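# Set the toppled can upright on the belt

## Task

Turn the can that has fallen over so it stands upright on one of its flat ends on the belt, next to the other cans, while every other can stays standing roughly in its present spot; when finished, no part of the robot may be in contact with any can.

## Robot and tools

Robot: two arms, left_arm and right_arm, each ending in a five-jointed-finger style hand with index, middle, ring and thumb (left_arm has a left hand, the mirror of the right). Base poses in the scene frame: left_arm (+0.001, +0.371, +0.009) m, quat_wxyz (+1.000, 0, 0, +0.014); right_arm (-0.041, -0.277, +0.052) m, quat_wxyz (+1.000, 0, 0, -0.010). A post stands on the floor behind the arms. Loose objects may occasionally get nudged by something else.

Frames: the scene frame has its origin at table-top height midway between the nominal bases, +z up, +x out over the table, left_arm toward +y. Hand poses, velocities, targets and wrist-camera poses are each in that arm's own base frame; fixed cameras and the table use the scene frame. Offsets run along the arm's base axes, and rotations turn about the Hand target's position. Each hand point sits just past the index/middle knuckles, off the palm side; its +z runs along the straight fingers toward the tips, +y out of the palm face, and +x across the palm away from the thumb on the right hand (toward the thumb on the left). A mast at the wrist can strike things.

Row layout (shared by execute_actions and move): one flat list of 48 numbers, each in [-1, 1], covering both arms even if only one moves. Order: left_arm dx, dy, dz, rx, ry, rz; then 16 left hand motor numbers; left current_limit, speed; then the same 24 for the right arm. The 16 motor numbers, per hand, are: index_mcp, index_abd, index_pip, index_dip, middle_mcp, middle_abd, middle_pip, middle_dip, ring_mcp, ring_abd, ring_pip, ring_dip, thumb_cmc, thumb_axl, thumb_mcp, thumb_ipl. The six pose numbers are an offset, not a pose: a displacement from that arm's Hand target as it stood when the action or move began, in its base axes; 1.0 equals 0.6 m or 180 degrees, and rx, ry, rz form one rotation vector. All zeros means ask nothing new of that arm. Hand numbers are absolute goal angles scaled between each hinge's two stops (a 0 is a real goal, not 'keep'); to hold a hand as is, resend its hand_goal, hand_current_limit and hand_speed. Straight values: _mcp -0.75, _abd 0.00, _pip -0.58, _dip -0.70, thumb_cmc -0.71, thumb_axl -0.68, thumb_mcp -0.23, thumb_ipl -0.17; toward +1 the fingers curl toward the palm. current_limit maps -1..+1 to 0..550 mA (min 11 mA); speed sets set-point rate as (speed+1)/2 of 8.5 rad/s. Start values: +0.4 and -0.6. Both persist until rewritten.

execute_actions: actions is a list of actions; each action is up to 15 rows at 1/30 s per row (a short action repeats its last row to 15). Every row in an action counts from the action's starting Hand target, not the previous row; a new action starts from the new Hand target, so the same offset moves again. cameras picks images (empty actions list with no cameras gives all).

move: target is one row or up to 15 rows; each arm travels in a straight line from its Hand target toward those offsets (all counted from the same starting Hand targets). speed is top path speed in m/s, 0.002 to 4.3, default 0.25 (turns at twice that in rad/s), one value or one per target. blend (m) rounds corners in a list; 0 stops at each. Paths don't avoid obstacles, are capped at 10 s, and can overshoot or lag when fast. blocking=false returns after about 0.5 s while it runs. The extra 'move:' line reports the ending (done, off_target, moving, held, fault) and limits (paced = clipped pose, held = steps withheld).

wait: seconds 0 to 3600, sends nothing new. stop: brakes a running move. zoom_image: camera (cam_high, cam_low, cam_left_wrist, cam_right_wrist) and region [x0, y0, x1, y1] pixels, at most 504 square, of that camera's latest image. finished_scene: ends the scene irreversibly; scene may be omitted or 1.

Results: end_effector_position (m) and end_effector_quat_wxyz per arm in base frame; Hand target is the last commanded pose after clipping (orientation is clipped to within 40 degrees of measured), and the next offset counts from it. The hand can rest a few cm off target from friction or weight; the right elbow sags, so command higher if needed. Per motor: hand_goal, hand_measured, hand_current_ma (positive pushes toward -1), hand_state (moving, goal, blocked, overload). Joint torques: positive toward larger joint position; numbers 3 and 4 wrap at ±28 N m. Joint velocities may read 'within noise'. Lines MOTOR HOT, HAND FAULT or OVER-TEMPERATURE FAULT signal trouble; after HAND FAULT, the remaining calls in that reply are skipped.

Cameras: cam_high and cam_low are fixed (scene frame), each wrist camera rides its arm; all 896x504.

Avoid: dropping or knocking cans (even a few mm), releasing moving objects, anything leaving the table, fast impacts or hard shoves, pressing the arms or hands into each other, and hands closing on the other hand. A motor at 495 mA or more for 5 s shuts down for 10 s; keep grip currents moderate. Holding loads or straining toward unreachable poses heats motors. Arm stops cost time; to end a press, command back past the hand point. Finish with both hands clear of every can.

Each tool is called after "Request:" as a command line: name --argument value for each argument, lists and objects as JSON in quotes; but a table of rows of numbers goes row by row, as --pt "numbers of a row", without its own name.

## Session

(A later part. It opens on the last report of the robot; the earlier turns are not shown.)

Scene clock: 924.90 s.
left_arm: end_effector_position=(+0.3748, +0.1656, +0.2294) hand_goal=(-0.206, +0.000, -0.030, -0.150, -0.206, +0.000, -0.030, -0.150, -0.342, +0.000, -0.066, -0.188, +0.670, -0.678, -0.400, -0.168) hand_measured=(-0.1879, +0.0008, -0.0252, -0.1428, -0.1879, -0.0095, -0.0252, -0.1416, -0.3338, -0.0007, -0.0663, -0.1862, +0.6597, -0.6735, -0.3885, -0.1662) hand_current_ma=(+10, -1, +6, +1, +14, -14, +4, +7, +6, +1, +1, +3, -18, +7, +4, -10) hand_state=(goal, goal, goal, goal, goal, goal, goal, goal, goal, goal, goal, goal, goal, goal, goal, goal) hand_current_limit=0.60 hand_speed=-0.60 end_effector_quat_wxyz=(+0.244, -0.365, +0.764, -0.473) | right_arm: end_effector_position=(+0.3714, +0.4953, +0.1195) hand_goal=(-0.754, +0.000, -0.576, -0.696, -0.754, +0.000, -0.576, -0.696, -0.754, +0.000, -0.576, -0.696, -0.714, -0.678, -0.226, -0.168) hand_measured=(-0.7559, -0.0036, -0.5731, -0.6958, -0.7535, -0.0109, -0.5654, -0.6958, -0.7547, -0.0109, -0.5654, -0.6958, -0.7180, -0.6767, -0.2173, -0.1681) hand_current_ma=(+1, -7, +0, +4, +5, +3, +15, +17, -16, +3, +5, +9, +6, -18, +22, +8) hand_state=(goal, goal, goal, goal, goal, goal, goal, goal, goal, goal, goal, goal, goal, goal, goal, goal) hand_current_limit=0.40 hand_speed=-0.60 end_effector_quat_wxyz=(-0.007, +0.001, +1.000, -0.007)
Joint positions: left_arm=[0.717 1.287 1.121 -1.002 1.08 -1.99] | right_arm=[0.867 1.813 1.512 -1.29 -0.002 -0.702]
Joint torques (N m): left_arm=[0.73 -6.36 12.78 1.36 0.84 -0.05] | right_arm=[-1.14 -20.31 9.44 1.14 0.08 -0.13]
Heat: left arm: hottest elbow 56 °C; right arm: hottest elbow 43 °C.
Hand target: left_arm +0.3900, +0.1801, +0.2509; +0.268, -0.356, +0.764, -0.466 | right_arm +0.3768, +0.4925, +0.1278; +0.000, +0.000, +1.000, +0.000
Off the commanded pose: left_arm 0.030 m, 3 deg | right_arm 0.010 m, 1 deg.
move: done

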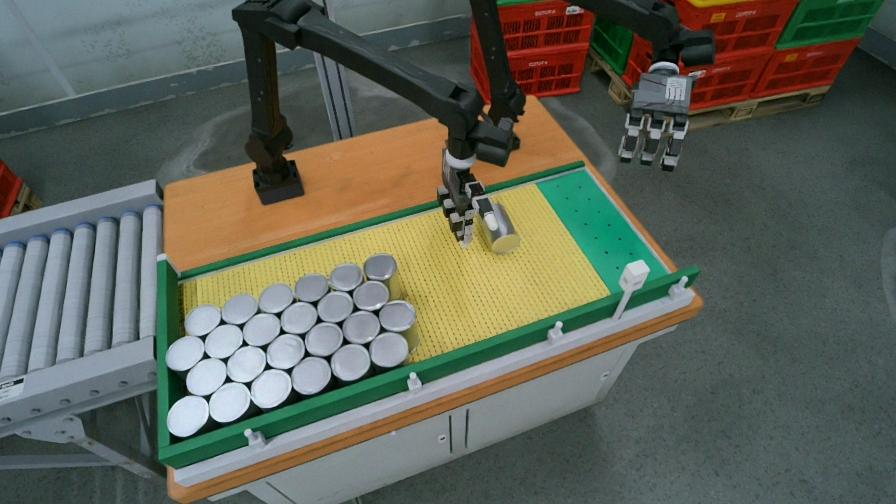

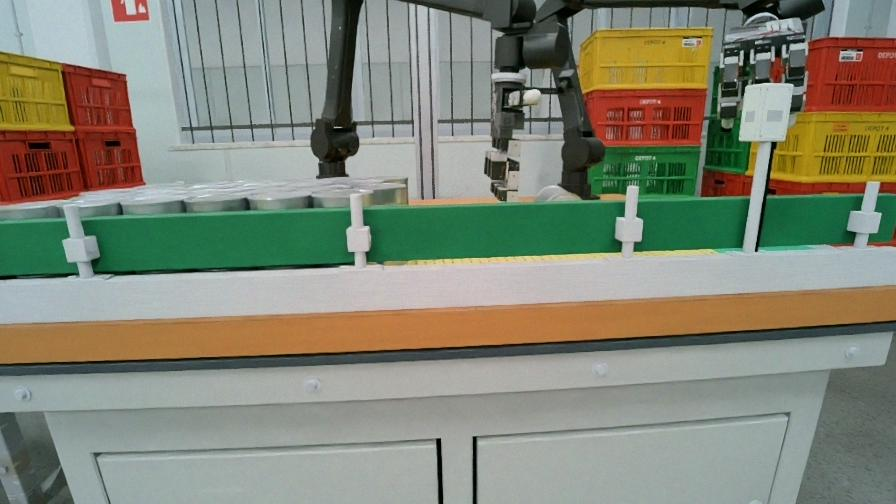

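Request:
move --pt "0 0 0 0 0 0 -0.205 0 -0.03 -0.15 -0.205 0 -0.03 -0.15 -0.342 0 -0.066 -0.188 0.671 -0.678 -0.4 -0.168 0.6 -0.6 0 -0.1 0.25 0 0 0 -0.754 0 -0.576 -0.696 -0.754 0 -0.576 -0.696 -0.754 0 -0.576 -0.696 -0.714 -0.678 -0.226 -0.168 0.4 -0.6" --pt "0 0 0 0 0 0 -0.205 0 -0.03 -0.15 -0.205 0 -0.03 -0.15 -0.342 0 -0.066 -0.188 0.671 -0.678 -0.4 -0.168 0.6 -0.6 -0.211 -0.5875 0.337 0 0 0 -0.754 0 -0.576 -0.696 -0.754 0 -0.576 -0.696 -0.754 0 -0.576 -0.696 -0.714 -0.678 -0.226 -0.168 0.4 -0.6" --cameras '["cam_high","cam_low"]' --blend '[0.05,0]' --speed 0.2

Request:
zoom_image --camera "cam_high" --region '[460, 180, 540, 270]'

Request:
zoom_image --camera "cam_low" --region '[500, 150, 600, 220]'

Scene clock: 936.70 s.
left_arm: end_effector_position=(+0.3748, +0.1656, +0.2294) hand_goal=(-0.206, +0.000, -0.030, -0.150, -0.206, +0.000, -0.030, -0.150, -0.342, +0.000, -0.066, -0.188, +0.670, -0.678, -0.400, -0.168) hand_measured=(-0.1879, +0.0008, -0.0252, -0.1428, -0.1879, -0.0109, -0.0252, -0.1428, -0.3338, -0.0007, -0.0650, -0.1874, +0.6597, -0.6735, -0.3885, -0.1662) hand_current_ma=(+1, +6, -2, +4, +12, -12, +16, +4, +5, +6, +4, +0, -18, +6, +7, +1) hand_state=(goal, goal, goal, goal, goal, goal, goal, goal, goal, goal, goal, goal, goal, goal, goal, goal) hand_current_limit=0.60 hand_speed=-0.60 end_effector_quat_wxyz=(+0.244, -0.365, +0.764, -0.473) | right_arm: end_effector_position=(+0.2518, +0.1425, +0.3298) hand_goal=(-0.754, +0.000, -0.576, -0.696, -0.754, +0.000, -0.576, -0.696, -0.754, +0.000, -0.576, -0.696, -0.714, -0.678, -0.226, -0.168) hand_measured=(-0.7547, -0.0007, -0.5718, -0.6958, -0.7535, -0.0007, -0.5654, -0.6958, -0.7547, -0.0007, -0.5654, -0.6958, -0.7267, -0.6777, -0.2173, -0.1681) hand_current_ma=(-5, -7, +4, -2, +3, +1, +15, +10, -7, +9, +4, +2, +4, -8, +19, +12) hand_state=(goal, goal, goal, goal, goal, goal, goal, goal, goal, goal, goal, goal, goal, goal, goal, goal) hand_current_limit=0.40 hand_speed=-0.60 end_effector_quat_wxyz=(+0.070, -0.004, +0.997, +0.031)
Joint positions: left_arm=[0.717 1.287 1.121 -1.002 1.08 -1.99] | right_arm=[0.225 0.878 1.145 -1.688 -0.029 -1.352]
Joint torques (N m): left_arm=[0.73 -6.36 12.78 1.35 0.84 -0.05] | right_arm=[-1.08 -3.96 10.26 0.88 -0.24 -0.13]
Heat: left arm: hottest elbow 57 °C; right arm: hottest elbow 43 °C.
Hand target: left_arm +0.3900, +0.1801, +0.2509; +0.268, -0.356, +0.764, -0.466 | right_arm +0.2501, +0.1400, +0.3301; +0.000, +0.001, +1.000, +0.001
Off the commanded pose: left_arm 0.030 m, 3 deg | right_arm 0.003 m, 9 deg.
joint sent to its limit (right arm) — joint 4 (wrist pitch), lower limit. The joint targets are off in orientation, not in position.
move: off_target (right_arm)

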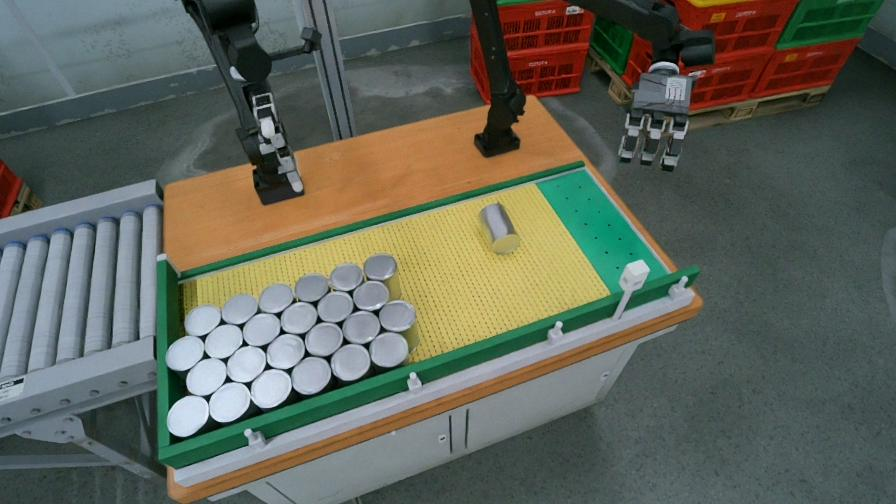

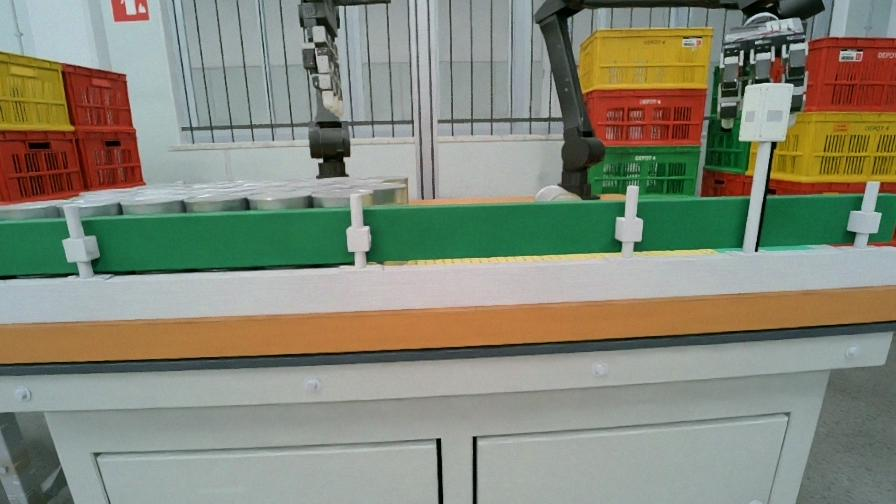

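Scaled by 5.600 from the camera's image (finer frame: 1280x720).

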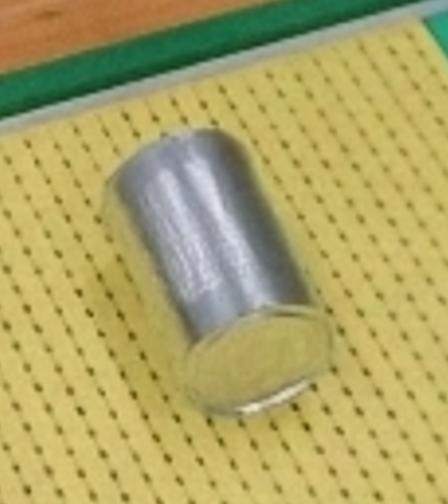

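Scaled by 5.040 from the camera's image (finer frame: 1280x720).

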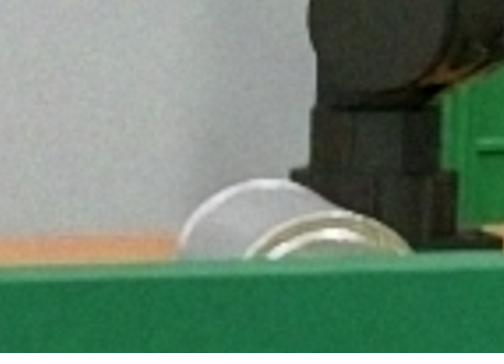

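Request:
move --target '[-0.0498,-0.6632,-0.1248,-0.0833,-0.0266,-0.33,-0.288,0,-0.022,-0.145,-0.288,0,-0.022,-0.145,-0.342,0,-0.066,-0.188,0.671,-0.678,-0.764,0.427,0.6,-0.6,0,0,0,0,0,0,-0.754,0,-0.576,-0.696,-0.754,0,-0.576,-0.696,-0.754,0,-0.576,-0.696,-0.714,-0.678,-0.226,-0.168,0.4,-0.6]' --cameras '["cam_high","cam_low"]' --speed 0.2

Request:
zoom_image --camera "cam_high" --region '[420, 130, 560, 270]'

Request:
zoom_image --camera "cam_low" --region '[480, 90, 640, 220]'

Scene clock: 971.00 s.
left_arm: end_effector_position=(+0.3529, -0.2141, +0.1696) hand_goal=(-0.288, +0.000, -0.022, -0.146, -0.288, +0.000, -0.022, -0.146, -0.342, +0.000, -0.066, -0.188, +0.670, -0.678, -0.764, +0.426) hand_measured=(-0.2687, +0.0008, -0.0175, -0.1467, -0.2687, -0.0095, -0.0252, -0.1416, -0.3314, -0.0007, -0.0560, -0.1862, +0.6584, -0.6735, -0.7477, +0.4264) hand_current_ma=(+16, +6, +7, -7, +18, +2, +7, +6, +21, +10, +9, +2, -13, +13, +14, -6) hand_state=(goal, goal, goal, goal, goal, goal, goal, goal, goal, goal, goal, goal, goal, goal, goal, goal) hand_current_limit=0.60 hand_speed=-0.60 end_effector_quat_wxyz=(-0.019, +0.051, +0.766, -0.641) | right_arm: end_effector_position=(+0.2517, +0.1425, +0.3298) hand_goal=(-0.754, +0.000, -0.576, -0.696, -0.754, +0.000, -0.576, -0.696, -0.754, +0.000, -0.576, -0.696, -0.714, -0.678, -0.226, -0.168) hand_measured=(-0.7547, -0.0007, -0.5718, -0.6958, -0.7535, -0.0007, -0.5641, -0.6958, -0.7547, -0.0007, -0.5654, -0.6958, -0.7267, -0.6777, -0.2173, -0.1681) hand_current_ma=(+3, +1, +6, -2, +1, +3, +12, +8, -7, +8, +9, +1, -12, +0, +26, +8) hand_state=(goal, goal, goal, goal, goal, goal, goal, goal, goal, goal, goal, goal, goal, goal, goal, goal) hand_current_limit=0.40 hand_speed=-0.60 end_effector_quat_wxyz=(+0.070, -0.005, +0.997, +0.031)
Joint positions: left_arm=[-0.155 1.395 0.963 -0.827 1.382 -1.851] | right_arm=[0.225 0.878 1.145 -1.688 -0.029 -1.353]
Joint torques (N m): left_arm=[0.09 -7.3 9.35 1.09 1.24 -0.05] | right_arm=[-1.14 -3.9 10.26 0.88 -0.24 -0.12]
Heat: left arm: hottest elbow 56 °C; right arm: hottest elbow 40 °C.
Hand target: left_arm +0.3602, -0.2179, +0.1761; -0.014, +0.057, +0.764, -0.643 | right_arm +0.2501, +0.1400, +0.3301; +0.000, +0.000, +1.000, +0.001
Off the commanded pose: left_arm 0.010 m, 1 deg | right_arm 0.003 m, 9 deg.
joint sent to its limit (right arm) — joint 4 (wrist pitch), lower limit. The joint targets are off in orientation, not in position.
move: done

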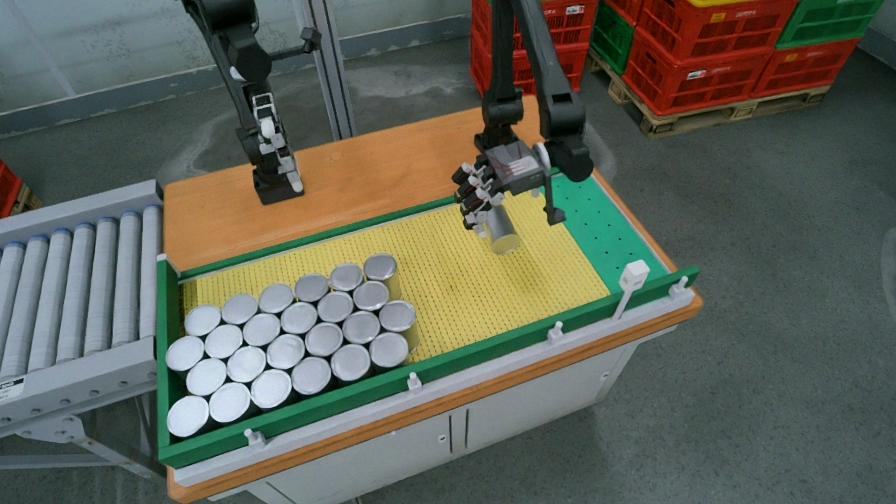

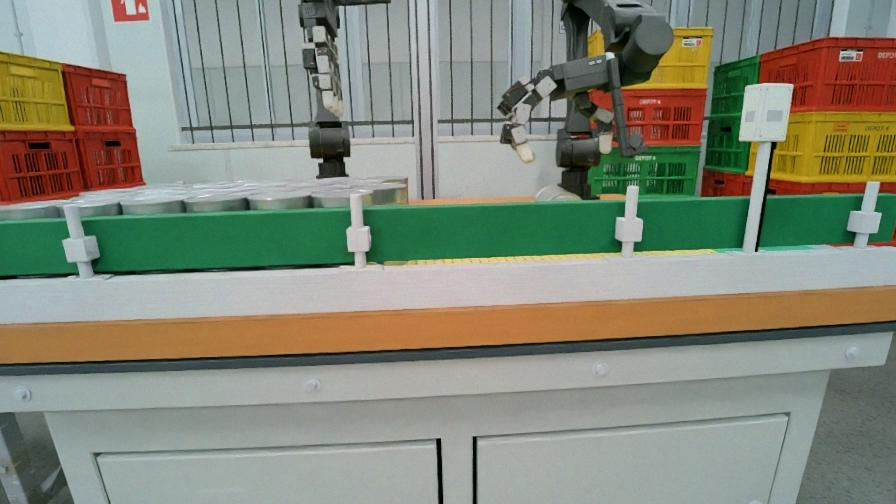

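Scaled by 3.600 from the camera's image (finer frame: 1280x720).

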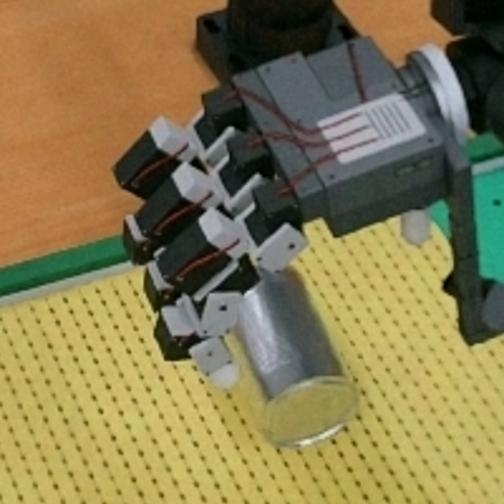

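Scaled by 3.150 from the camera's image (finer frame: 1280x720).

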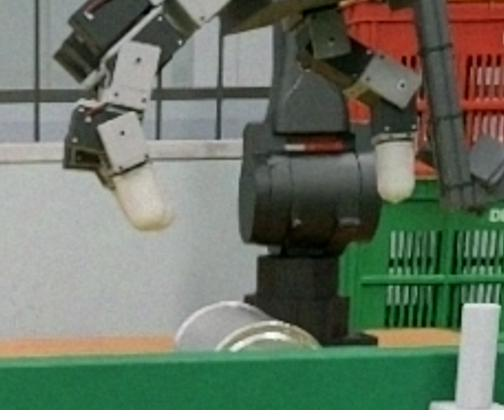

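Request:
move --target '[-0.0043,-0.0065,-0.15,0,0,0,-0.288,0,-0.022,-0.145,-0.288,0,-0.022,-0.145,-0.342,0,-0.066,-0.188,0.671,-0.678,-0.764,0.427,0.6,-0.6,0,0,0,0,0,0,-0.754,0,-0.576,-0.696,-0.754,0,-0.576,-0.696,-0.754,0,-0.576,-0.696,-0.714,-0.678,-0.226,-0.168,0.4,-0.6]' --cameras '["cam_high","cam_low"]' --speed 0.1

Request:
zoom_image --camera "cam_high" --region '[420, 150, 560, 290]'

Request:
zoom_image --camera "cam_low" --region '[480, 110, 640, 230]'

Scene clock: 994.13 s.
left_arm: end_effector_position=(+0.3598, -0.2179, +0.0882) hand_goal=(-0.288, +0.000, -0.022, -0.146, -0.288, +0.000, -0.022, -0.146, -0.342, +0.000, -0.066, -0.188, +0.670, -0.678, -0.764, +0.426) hand_measured=(-0.2687, +0.0008, -0.0162, -0.1467, -0.2687, -0.0095, -0.0252, -0.1428, -0.3302, -0.0007, -0.0560, -0.1862, +0.6597, -0.6735, -0.7477, +0.4264) hand_current_ma=(+9, +10, +10, -14, +18, -9, +7, +8, +7, +2, +19, -1, -9, +11, +9, -9) hand_state=(goal, goal, goal, goal, goal, goal, goal, goal, goal, goal, goal, goal, goal, goal, goal, goal) hand_current_limit=0.60 hand_speed=-0.60 end_effector_quat_wxyz=(-0.009, +0.057, +0.764, -0.643) | right_arm: end_effector_position=(+0.2517, +0.1425, +0.3298) hand_goal=(-0.754, +0.000, -0.576, -0.696, -0.754, +0.000, -0.576, -0.696, -0.754, +0.000, -0.576, -0.696, -0.714, -0.678, -0.226, -0.168) hand_measured=(-0.7559, -0.0007, -0.5718, -0.6958, -0.7535, -0.0007, -0.5641, -0.6958, -0.7547, +0.0008, -0.5654, -0.6958, -0.7267, -0.6777, -0.2173, -0.1672) hand_current_ma=(+2, +1, +9, -5, -2, +1, +18, +5, -13, +13, +11, +3, -6, -1, +17, +7) hand_state=(goal, goal, goal, goal, goal, goal, goal, goal, goal, goal, goal, goal, goal, goal, goal, goal) hand_current_limit=0.40 hand_speed=-0.60 end_effector_quat_wxyz=(+0.070, -0.005, +0.997, +0.031)
Joint positions: left_arm=[-0.161 1.522 0.842 -0.5 1.382 -1.908] | right_arm=[0.225 0.878 1.145 -1.688 -0.029 -1.353]
Joint torques (N m): left_arm=[-0.26 -8 6.78 1.24 1.02 -0.04] | right_arm=[-1.2 -3.9 10.26 0.87 -0.24 -0.12]
Heat: left arm: hottest elbow 52 °C; right arm: hottest elbow 40 °C.
Hand target: left_arm +0.3576, -0.2217, +0.0861; -0.014, +0.056, +0.764, -0.643 | right_arm +0.2501, +0.1400, +0.3301; +0.000, +0.000, +1.000, +0.001
Off the commanded pose: left_arm 0.005 m, 1 deg | right_arm 0.003 m, 9 deg.
joint sent to its limit (right arm) — joint 4 (wrist pitch), lower limit. The joint targets are off in orientation, not in position.
move: done

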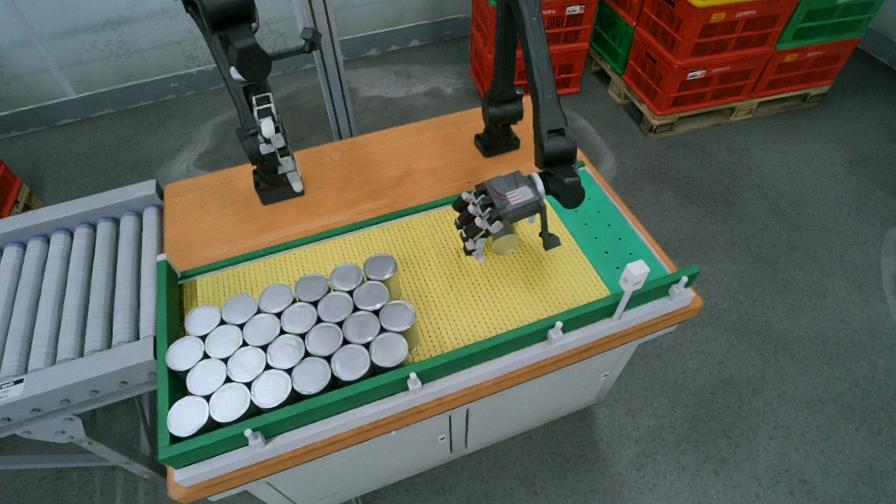

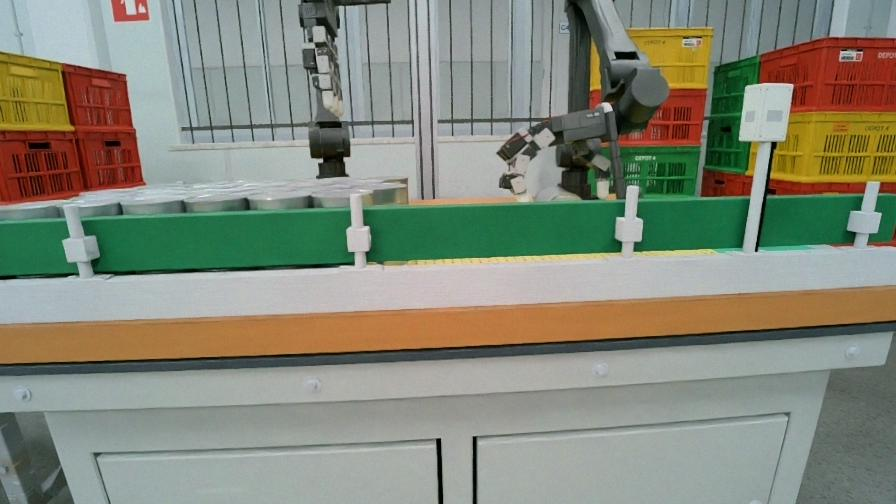

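Scaled by 3.600 from the camera's image (finer frame: 1280x720).

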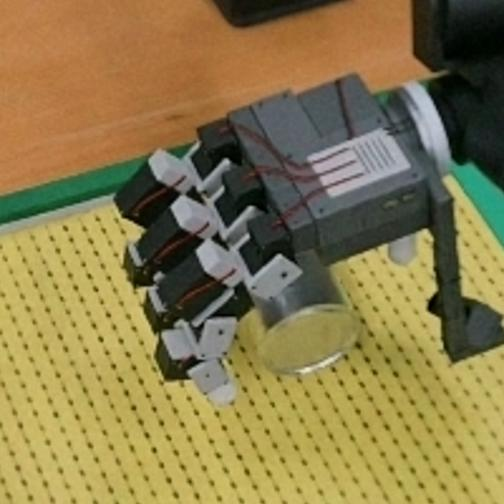

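Scaled by 3.150 from the camera's image (finer frame: 1280x720).

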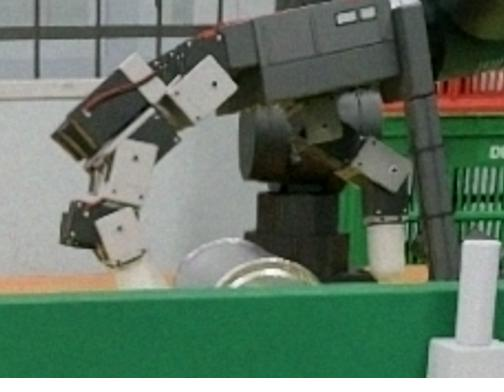

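Request:
move --target '[-0.0128,-0.0032,-0.0468,0,0,0,-0.288,0,-0.022,-0.145,-0.288,0,-0.022,-0.145,-0.342,0,-0.066,-0.188,0.671,-0.678,-0.764,0.427,0.6,-0.6,0,0,0,0,0,0,-0.754,0,-0.576,-0.696,-0.754,0,-0.576,-0.696,-0.754,0,-0.576,-0.696,-0.714,-0.678,-0.226,-0.168,0.4,-0.6]' --cameras '["cam_high","cam_low"]' --speed 0.08

Request:
zoom_image --camera "cam_high" --region '[420, 150, 560, 290]'

Request:
zoom_image --camera "cam_low" --region '[480, 110, 640, 230]'

Scene clock: 1002.33 s.
left_arm: end_effector_position=(+0.3518, -0.2199, +0.0600) hand_goal=(-0.288, +0.000, -0.022, -0.146, -0.288, +0.000, -0.022, -0.146, -0.342, +0.000, -0.066, -0.188, +0.670, -0.678, -0.764, +0.426) hand_measured=(-0.2687, -0.0007, -0.0175, -0.1467, -0.2687, -0.0095, -0.0252, -0.1428, -0.3302, +0.0008, -0.0560, -0.1874, +0.6597, -0.6735, -0.7477, +0.4264) hand_current_ma=(+8, +7, -10, +0, +22, -1, +3, -3, +15, +6, +15, +7, -3, +14, +10, -8) hand_state=(goal, goal, goal, goal, goal, goal, goal, goal, goal, goal, goal, goal, goal, goal, goal, goal) hand_current_limit=0.60 hand_speed=-0.60 end_effector_quat_wxyz=(-0.010, +0.056, +0.764, -0.643) | right_arm: end_effector_position=(+0.2517, +0.1425, +0.3298) hand_goal=(-0.754, +0.000, -0.576, -0.696, -0.754, +0.000, -0.576, -0.696, -0.754, +0.000, -0.576, -0.696, -0.714, -0.678, -0.226, -0.168) hand_measured=(-0.7547, -0.0007, -0.5731, -0.6958, -0.7547, +0.0008, -0.5654, -0.6945, -0.7547, -0.0007, -0.5654, -0.6971, -0.7280, -0.6777, -0.2173, -0.1672) hand_current_ma=(+1, +0, +6, -1, -2, +4, +8, +6, -10, +7, +5, +5, -1, -7, +15, +9) hand_state=(goal, goal, goal, goal, goal, goal, goal, goal, goal, goal, goal, goal, goal, goal, goal, goal) hand_current_limit=0.40 hand_speed=-0.60 end_effector_quat_wxyz=(+0.070, -0.005, +0.997, +0.031)
Joint positions: left_arm=[-0.17 1.56 0.783 -0.365 1.379 -1.948] | right_arm=[0.225 0.878 1.145 -1.688 -0.029 -1.353]
Joint torques (N m): left_arm=[-0.26 -7.88 6.39 1.25 1 -0.04] | right_arm=[-1.14 -3.9 10.25 0.88 -0.23 -0.12]
Heat: left arm: hottest elbow 50 °C; right arm: hottest elbow 40 °C.
Hand target: left_arm +0.3497, -0.2236, +0.0578; -0.014, +0.056, +0.764, -0.643 | right_arm +0.2501, +0.1400, +0.3301; +0.000, +0.000, +1.000, +0.001
Off the commanded pose: left_arm 0.005 m, 0 deg | right_arm 0.003 m, 9 deg.
joint sent to its limit (right arm) — joint 4 (wrist pitch), lower limit. The joint targets are off in orientation, not in position.
move: done

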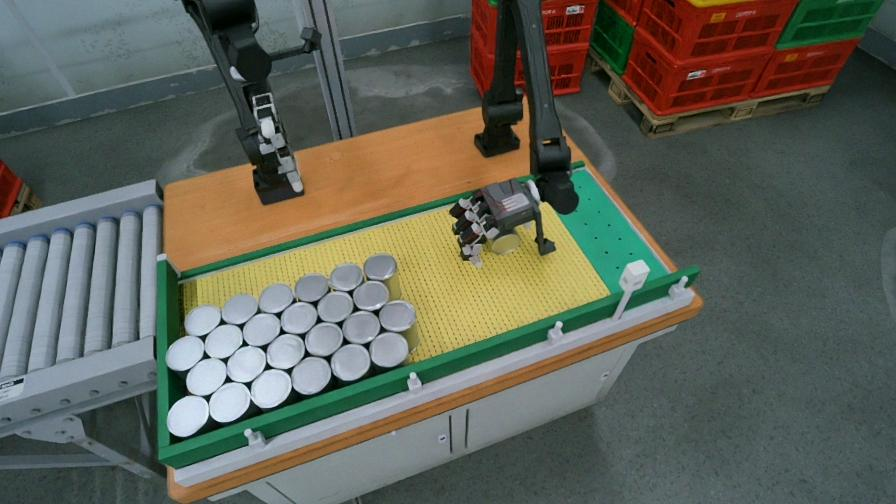

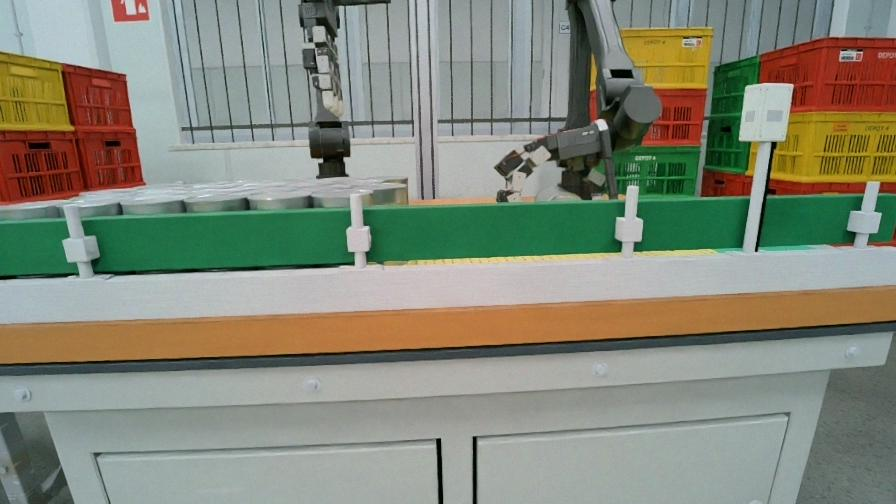

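Scaled by 3.600 from the camera's image (finer frame: 1280x720).

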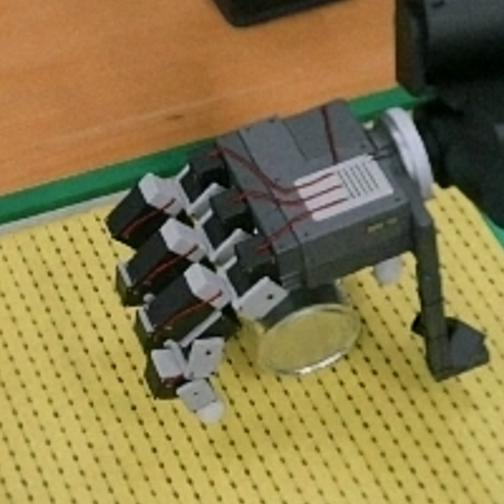

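Scaled by 3.150 from the camera's image (finer frame: 1280x720).

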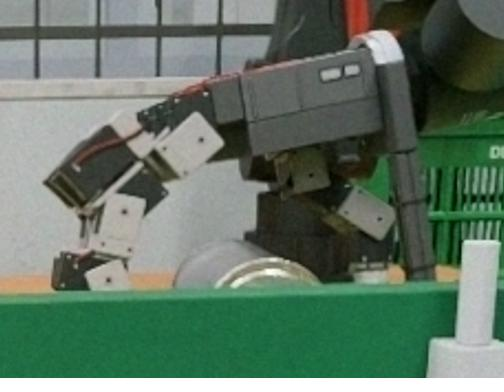

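Request:
move --pt "0 0 0 0 0 0 -0.1 0 -0.022 -0.145 -0.1 0 -0.022 -0.145 -0.342 0 -0.066 -0.188 0.671 -0.678 -0.58 0.427 0.6 -0.93 0 0 0 0 0 0 -0.754 0 -0.576 -0.696 -0.754 0 -0.576 -0.696 -0.754 0 -0.576 -0.696 -0.714 -0.678 -0.226 -0.168 0.4 -0.6" --pt "0 0 0 0 0 0 -0.05 0 -0.0 -0.13 -0.05 0 -0.0 -0.13 -0.342 0 -0.066 -0.188 0.671 -0.678 -0.53 0.44 0.6 -0.93 0 0 0 0 0 0 -0.754 0 -0.576 -0.696 -0.754 0 -0.576 -0.696 -0.754 0 -0.576 -0.696 -0.714 -0.678 -0.226 -0.168 0.4 -0.6" --cameras '["cam_high","cam_low"]' --speed 0.08

Request:
zoom_image --camera "cam_high" --region '[420, 150, 560, 290]'

Request:
zoom_image --camera "cam_low" --region '[480, 110, 640, 230]'

Scene clock: 1011.93 s.
left_arm: end_effector_position=(+0.3520, -0.2202, +0.0600) hand_goal=(-0.050, +0.000, +0.000, -0.130, -0.050, +0.000, +0.000, -0.130, -0.342, +0.000, -0.066, -0.188, +0.670, -0.678, -0.530, +0.440) hand_measured=(-0.0649, +0.0008, -0.0137, -0.1416, -0.0721, -0.0095, -0.0239, -0.1441, -0.3302, +0.0008, -0.0573, -0.1862, +0.6597, -0.6735, -0.5657, +0.4302) hand_current_ma=(-28, +12, -13, -20, -17, -15, -21, -19, +17, +4, +18, +2, -4, +15, -58, -22) hand_state=(goal, goal, goal, goal, blocked, goal, blocked, goal, goal, goal, goal, goal, goal, goal, blocked, goal) hand_current_limit=0.60 hand_speed=-0.93 end_effector_quat_wxyz=(-0.010, +0.056, +0.764, -0.643) | right_arm: end_effector_position=(+0.2517, +0.1425, +0.3298) hand_goal=(-0.754, +0.000, -0.576, -0.696, -0.754, +0.000, -0.576, -0.696, -0.754, +0.000, -0.576, -0.696, -0.714, -0.678, -0.226, -0.168) hand_measured=(-0.7547, -0.0007, -0.5718, -0.6958, -0.7547, +0.0008, -0.5654, -0.6958, -0.7535, -0.0007, -0.5654, -0.6958, -0.7280, -0.6777, -0.2173, -0.1681) hand_current_ma=(+3, -8, +0, +4, -1, +4, +14, +15, -8, +1, +9, +1, -4, -1, +24, +13) hand_state=(goal, goal, goal, goal, goal, goal, goal, goal, goal, goal, goal, goal, goal, goal, goal, goal) hand_current_limit=0.40 hand_speed=-0.60 end_effector_quat_wxyz=(+0.070, -0.005, +0.997, +0.031)
Joint positions: left_arm=[-0.17 1.56 0.783 -0.362 1.378 -1.952] | right_arm=[0.225 0.878 1.145 -1.688 -0.029 -1.353]
Joint torques (N m): left_arm=[-0.21 -7.94 6.34 1.28 1 -0.04] | right_arm=[-1.14 -3.96 10.26 0.88 -0.23 -0.12]
Heat: left arm: hottest elbow 48 °C; right arm: hottest elbow 40 °C.
Hand target: left_arm +0.3497, -0.2236, +0.0578; -0.014, +0.056, +0.764, -0.642 | right_arm +0.2501, +0.1400, +0.3301; +0.000, +0.000, +1.000, +0.001
Off the commanded pose: left_arm 0.005 m, 1 deg | right_arm 0.003 m, 9 deg.
joint sent to its limit (right arm) — joint 4 (wrist pitch), lower limit. The joint targets are off in orientation, not in position.
move: done

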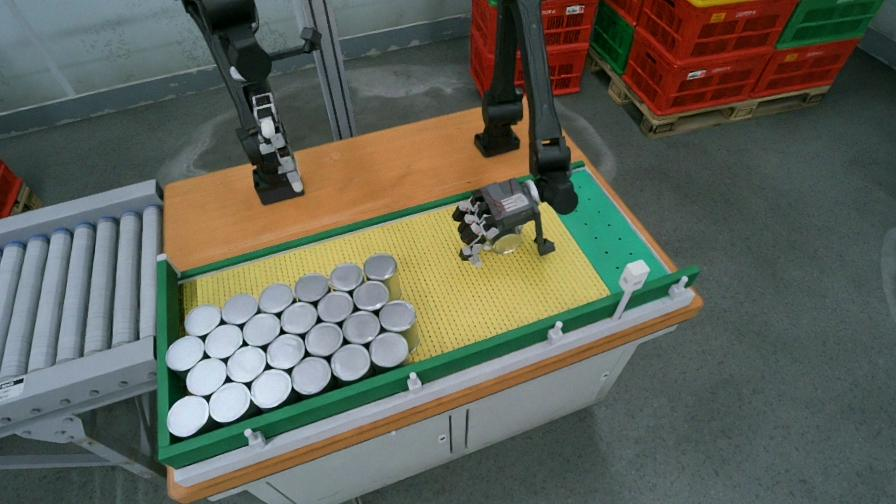

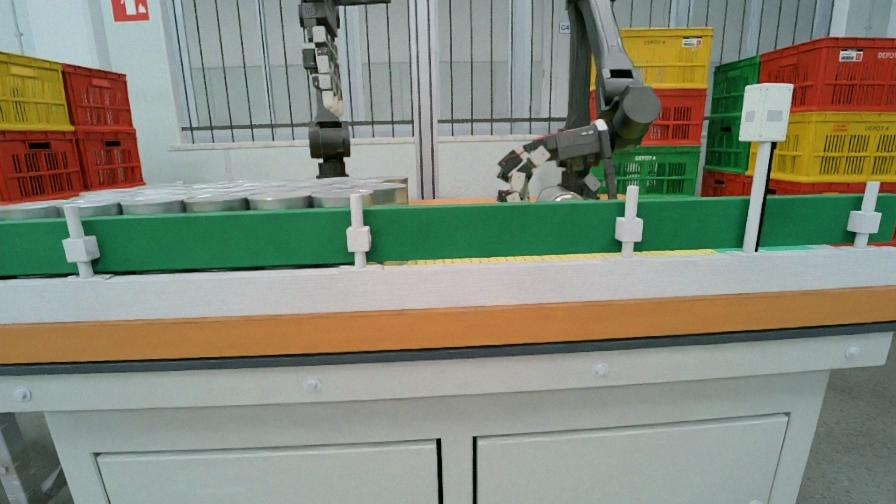

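Scaled by 3.600 from the camera's image (finer frame: 1280x720).

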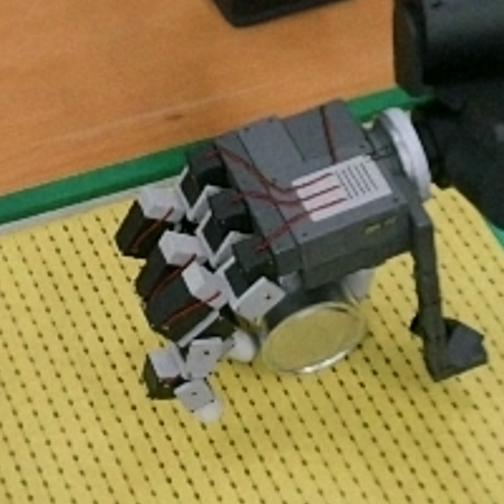

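Scaled by 3.150 from the camera's image (finer frame: 1280x720).

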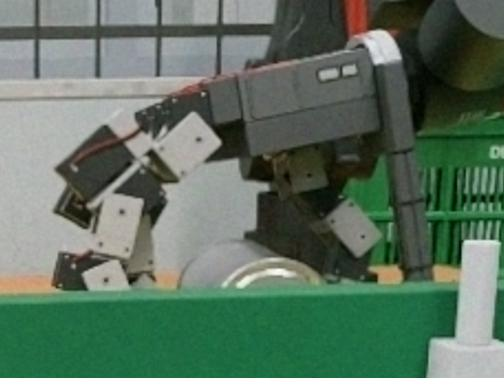

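Request:
move --pt "0 0 0 0 0 0 0.04 0 0.03 -0.12 0.04 0 0.03 -0.12 -0.342 0 -0.066 -0.188 0.671 -0.678 -0.42 0.49 0.7 -0.93 0 0 0 0 0 0 -0.754 0 -0.576 -0.696 -0.754 0 -0.576 -0.696 -0.754 0 -0.576 -0.696 -0.714 -0.678 -0.226 -0.168 0.4 -0.6" --pt "0.0994 -0.0104 0 0 0 0 0.04 0 0.03 -0.12 0.04 0 0.03 -0.12 -0.342 0 -0.066 -0.188 0.671 -0.678 -0.42 0.49 0.7 -0.93 0 0 0 0 0 0 -0.754 0 -0.576 -0.696 -0.754 0 -0.576 -0.696 -0.754 0 -0.576 -0.696 -0.714 -0.678 -0.226 -0.168 0.4 -0.6" --cameras '["cam_high","cam_low"]' --speed 0.05

Request:
zoom_image --camera "cam_high" --region '[420, 150, 560, 290]'

Request:
zoom_image --camera "cam_low" --region '[480, 110, 640, 230]'

Scene clock: 1069.93 s.
left_arm: end_effector_position=(+0.3879, -0.2268, +0.0473) hand_goal=(+0.040, +0.000, +0.030, -0.120, +0.040, +0.000, +0.030, -0.120, -0.342, +0.000, -0.066, -0.188, +0.670, -0.678, -0.420, +0.490) hand_measured=(-0.0263, -0.0007, -0.0150, -0.1416, -0.0275, -0.0095, -0.0239, -0.1428, -0.3302, +0.0008, -0.0560, -0.1862, +0.6609, -0.6735, -0.5320, +0.4331) hand_current_ma=(-98, +4, -47, -21, -100, -11, -62, -26, +21, +16, +19, +9, -8, +19, -225, -113) hand_state=(blocked, goal, blocked, blocked, blocked, goal, blocked, blocked, goal, goal, goal, goal, goal, goal, blocked, blocked) hand_current_limit=0.70 hand_speed=-0.93 end_effector_quat_wxyz=(-0.030, +0.040, +0.766, -0.641) | right_arm: end_effector_position=(+0.2517, +0.1425, +0.3298) hand_goal=(-0.754, +0.000, -0.576, -0.696, -0.754, +0.000, -0.576, -0.696, -0.754, +0.000, -0.576, -0.696, -0.714, -0.678, -0.226, -0.168) hand_measured=(-0.7559, -0.0007, -0.5718, -0.6958, -0.7535, -0.0007, -0.5654, -0.6971, -0.7547, -0.0007, -0.5654, -0.6958, -0.7280, -0.6767, -0.2163, -0.1672) hand_current_ma=(-5, +9, +6, +0, +2, -8, +3, +5, -8, +10, +7, -2, -8, +1, +19, +9) hand_state=(goal, goal, goal, goal, goal, goal, goal, goal, goal, goal, goal, goal, goal, goal, goal, goal) hand_current_limit=0.40 hand_speed=-0.60 end_effector_quat_wxyz=(+0.070, -0.005, +0.997, +0.031)
Joint positions: left_arm=[-0.171 1.686 0.907 -0.415 1.379 -1.949] | right_arm=[0.225 0.878 1.145 -1.688 -0.029 -1.353]
Joint torques (N m): left_arm=[0.62 -9.35 9.84 0.03 1.11 0.3] | right_arm=[-1.08 -3.9 10.25 0.88 -0.24 -0.12]
Heat: left arm: hottest elbow 44 °C; right arm: hottest elbow 39 °C.
Hand target: left_arm +0.4095, -0.2298, +0.0580; -0.014, +0.056, +0.764, -0.642 | right_arm +0.2501, +0.1400, +0.3301; +0.000, +0.000, +1.000, +0.001
Off the commanded pose: left_arm 0.024 m, 3 deg | right_arm 0.003 m, 9 deg.
joint sent to its limit (right arm) — joint 4 (wrist pitch), lower limit. The joint targets are off in orientation, not in position.
move: off_target (left_arm)

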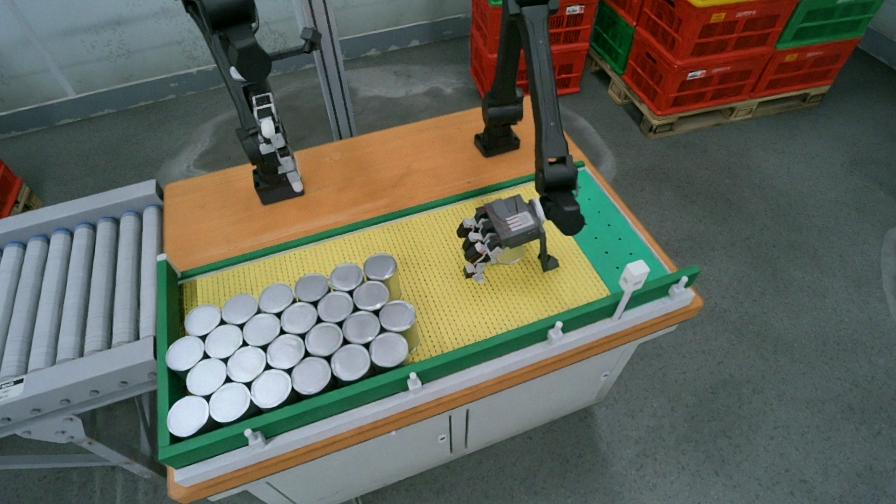

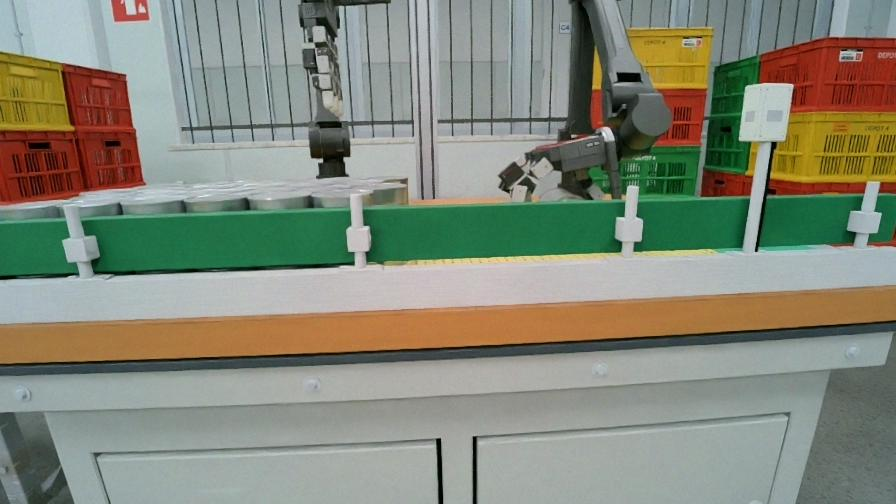

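Scaled by 3.600 from the camera's image (finer frame: 1280x720).

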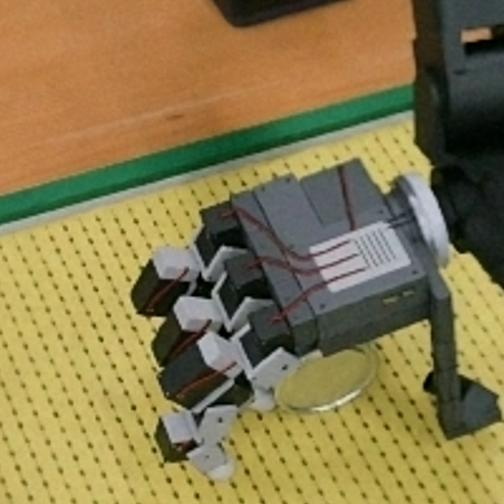

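Scaled by 3.150 from the camera's image (finer frame: 1280x720).

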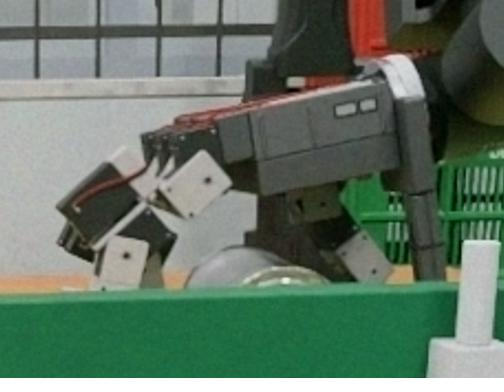

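Request:
move --target '[0.0994,-0.0104,0.035,0,0,0,0.04,0,0.03,-0.12,0.04,0,0.03,-0.12,-0.342,0,-0.066,-0.188,0.671,-0.678,-0.42,0.49,0.7,-0.93,0,0,0,0,0,0,-0.754,0,-0.576,-0.696,-0.754,0,-0.576,-0.696,-0.754,0,-0.576,-0.696,-0.714,-0.678,-0.226,-0.168,0.4,-0.6]' --cameras '["cam_high","cam_low"]' --speed 0.05

Request:
zoom_image --camera "cam_high" --region '[420, 150, 560, 290]'

Request:
zoom_image --camera "cam_low" --region '[480, 110, 640, 230]'

Scene clock: 1080.97 s.
left_arm: end_effector_position=(+0.4403, -0.2348, +0.0545) hand_goal=(+0.040, +0.000, +0.030, -0.120, +0.040, +0.000, +0.030, -0.120, -0.342, +0.000, -0.066, -0.188, +0.670, -0.678, -0.420, +0.490) hand_measured=(-0.0263, +0.0110, -0.0368, -0.1607, -0.0275, +0.0037, -0.0252, -0.1441, -0.3302, +0.0008, -0.0560, -0.1862, +0.6534, -0.6746, -0.5271, +0.4321) hand_current_ma=(-106, +23, -90, -38, -95, +4, -57, -19, +6, +7, +12, +8, -12, +24, -207, -103) hand_state=(blocked, goal, blocked, blocked, blocked, goal, blocked, blocked, goal, goal, goal, goal, goal, goal, blocked, blocked) hand_current_limit=0.70 hand_speed=-0.93 end_effector_quat_wxyz=(-0.039, +0.037, +0.769, -0.637) | right_arm: end_effector_position=(+0.2517, +0.1425, +0.3298) hand_goal=(-0.754, +0.000, -0.576, -0.696, -0.754, +0.000, -0.576, -0.696, -0.754, +0.000, -0.576, -0.696, -0.714, -0.678, -0.226, -0.168) hand_measured=(-0.7559, +0.0008, -0.5731, -0.6958, -0.7547, +0.0008, -0.5641, -0.6958, -0.7535, +0.0008, -0.5654, -0.6958, -0.7280, -0.6767, -0.2173, -0.1681) hand_current_ma=(+8, -8, +11, -7, -3, +10, +8, +5, -10, +10, +6, +2, +2, +1, +17, +12) hand_state=(goal, goal, goal, goal, goal, goal, goal, goal, goal, goal, goal, goal, goal, goal, goal, goal) hand_current_limit=0.40 hand_speed=-0.60 end_effector_quat_wxyz=(+0.070, -0.005, +0.997, +0.031)
Joint positions: left_arm=[-0.171 1.794 1.099 -0.562 1.374 -1.905] | right_arm=[0.225 0.878 1.145 -1.688 -0.029 -1.353]
Joint torques (N m): left_arm=[1.2 -12.51 11.29 -0.05 1.49 0.16] | right_arm=[-1.14 -3.9 10.26 0.88 -0.24 -0.13]
Heat: left arm: hottest elbow 45 °C; right arm: hottest elbow 39 °C.
Hand target: left_arm +0.4692, -0.2361, +0.0789; -0.014, +0.056, +0.764, -0.642 | right_arm +0.2501, +0.1400, +0.3301; +0.000, +0.000, +1.000, +0.001
Off the commanded pose: left_arm 0.038 m, 4 deg | right_arm 0.003 m, 9 deg.
joint sent to its limit (right arm) — joint 4 (wrist pitch), lower limit. The joint targets are off in orientation, not in position.
move: off_target (left_arm)

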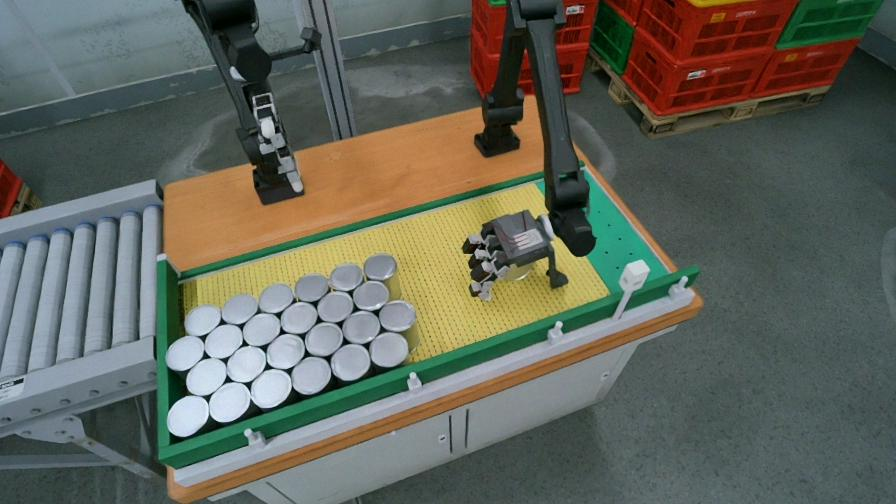

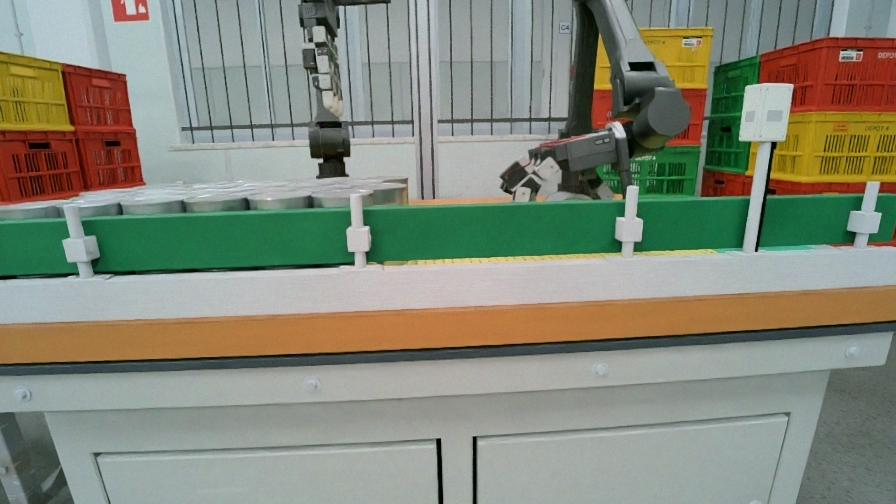

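Scaled by 3.600 from the camera's image (finer frame: 1280x720).

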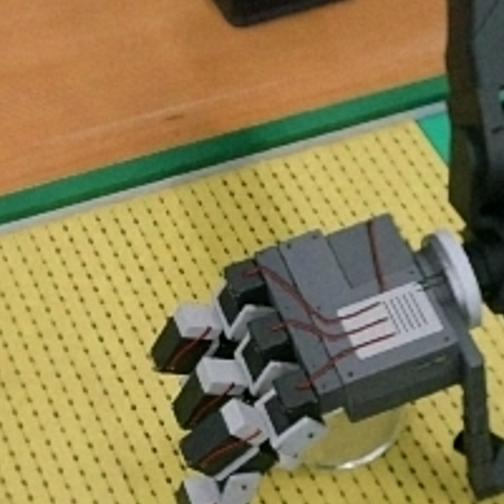

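Scaled by 3.150 from the camera's image (finer frame: 1280x720).

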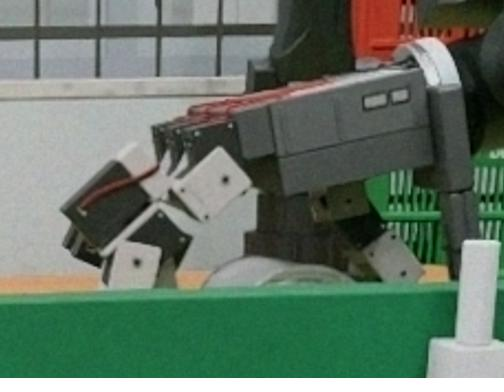

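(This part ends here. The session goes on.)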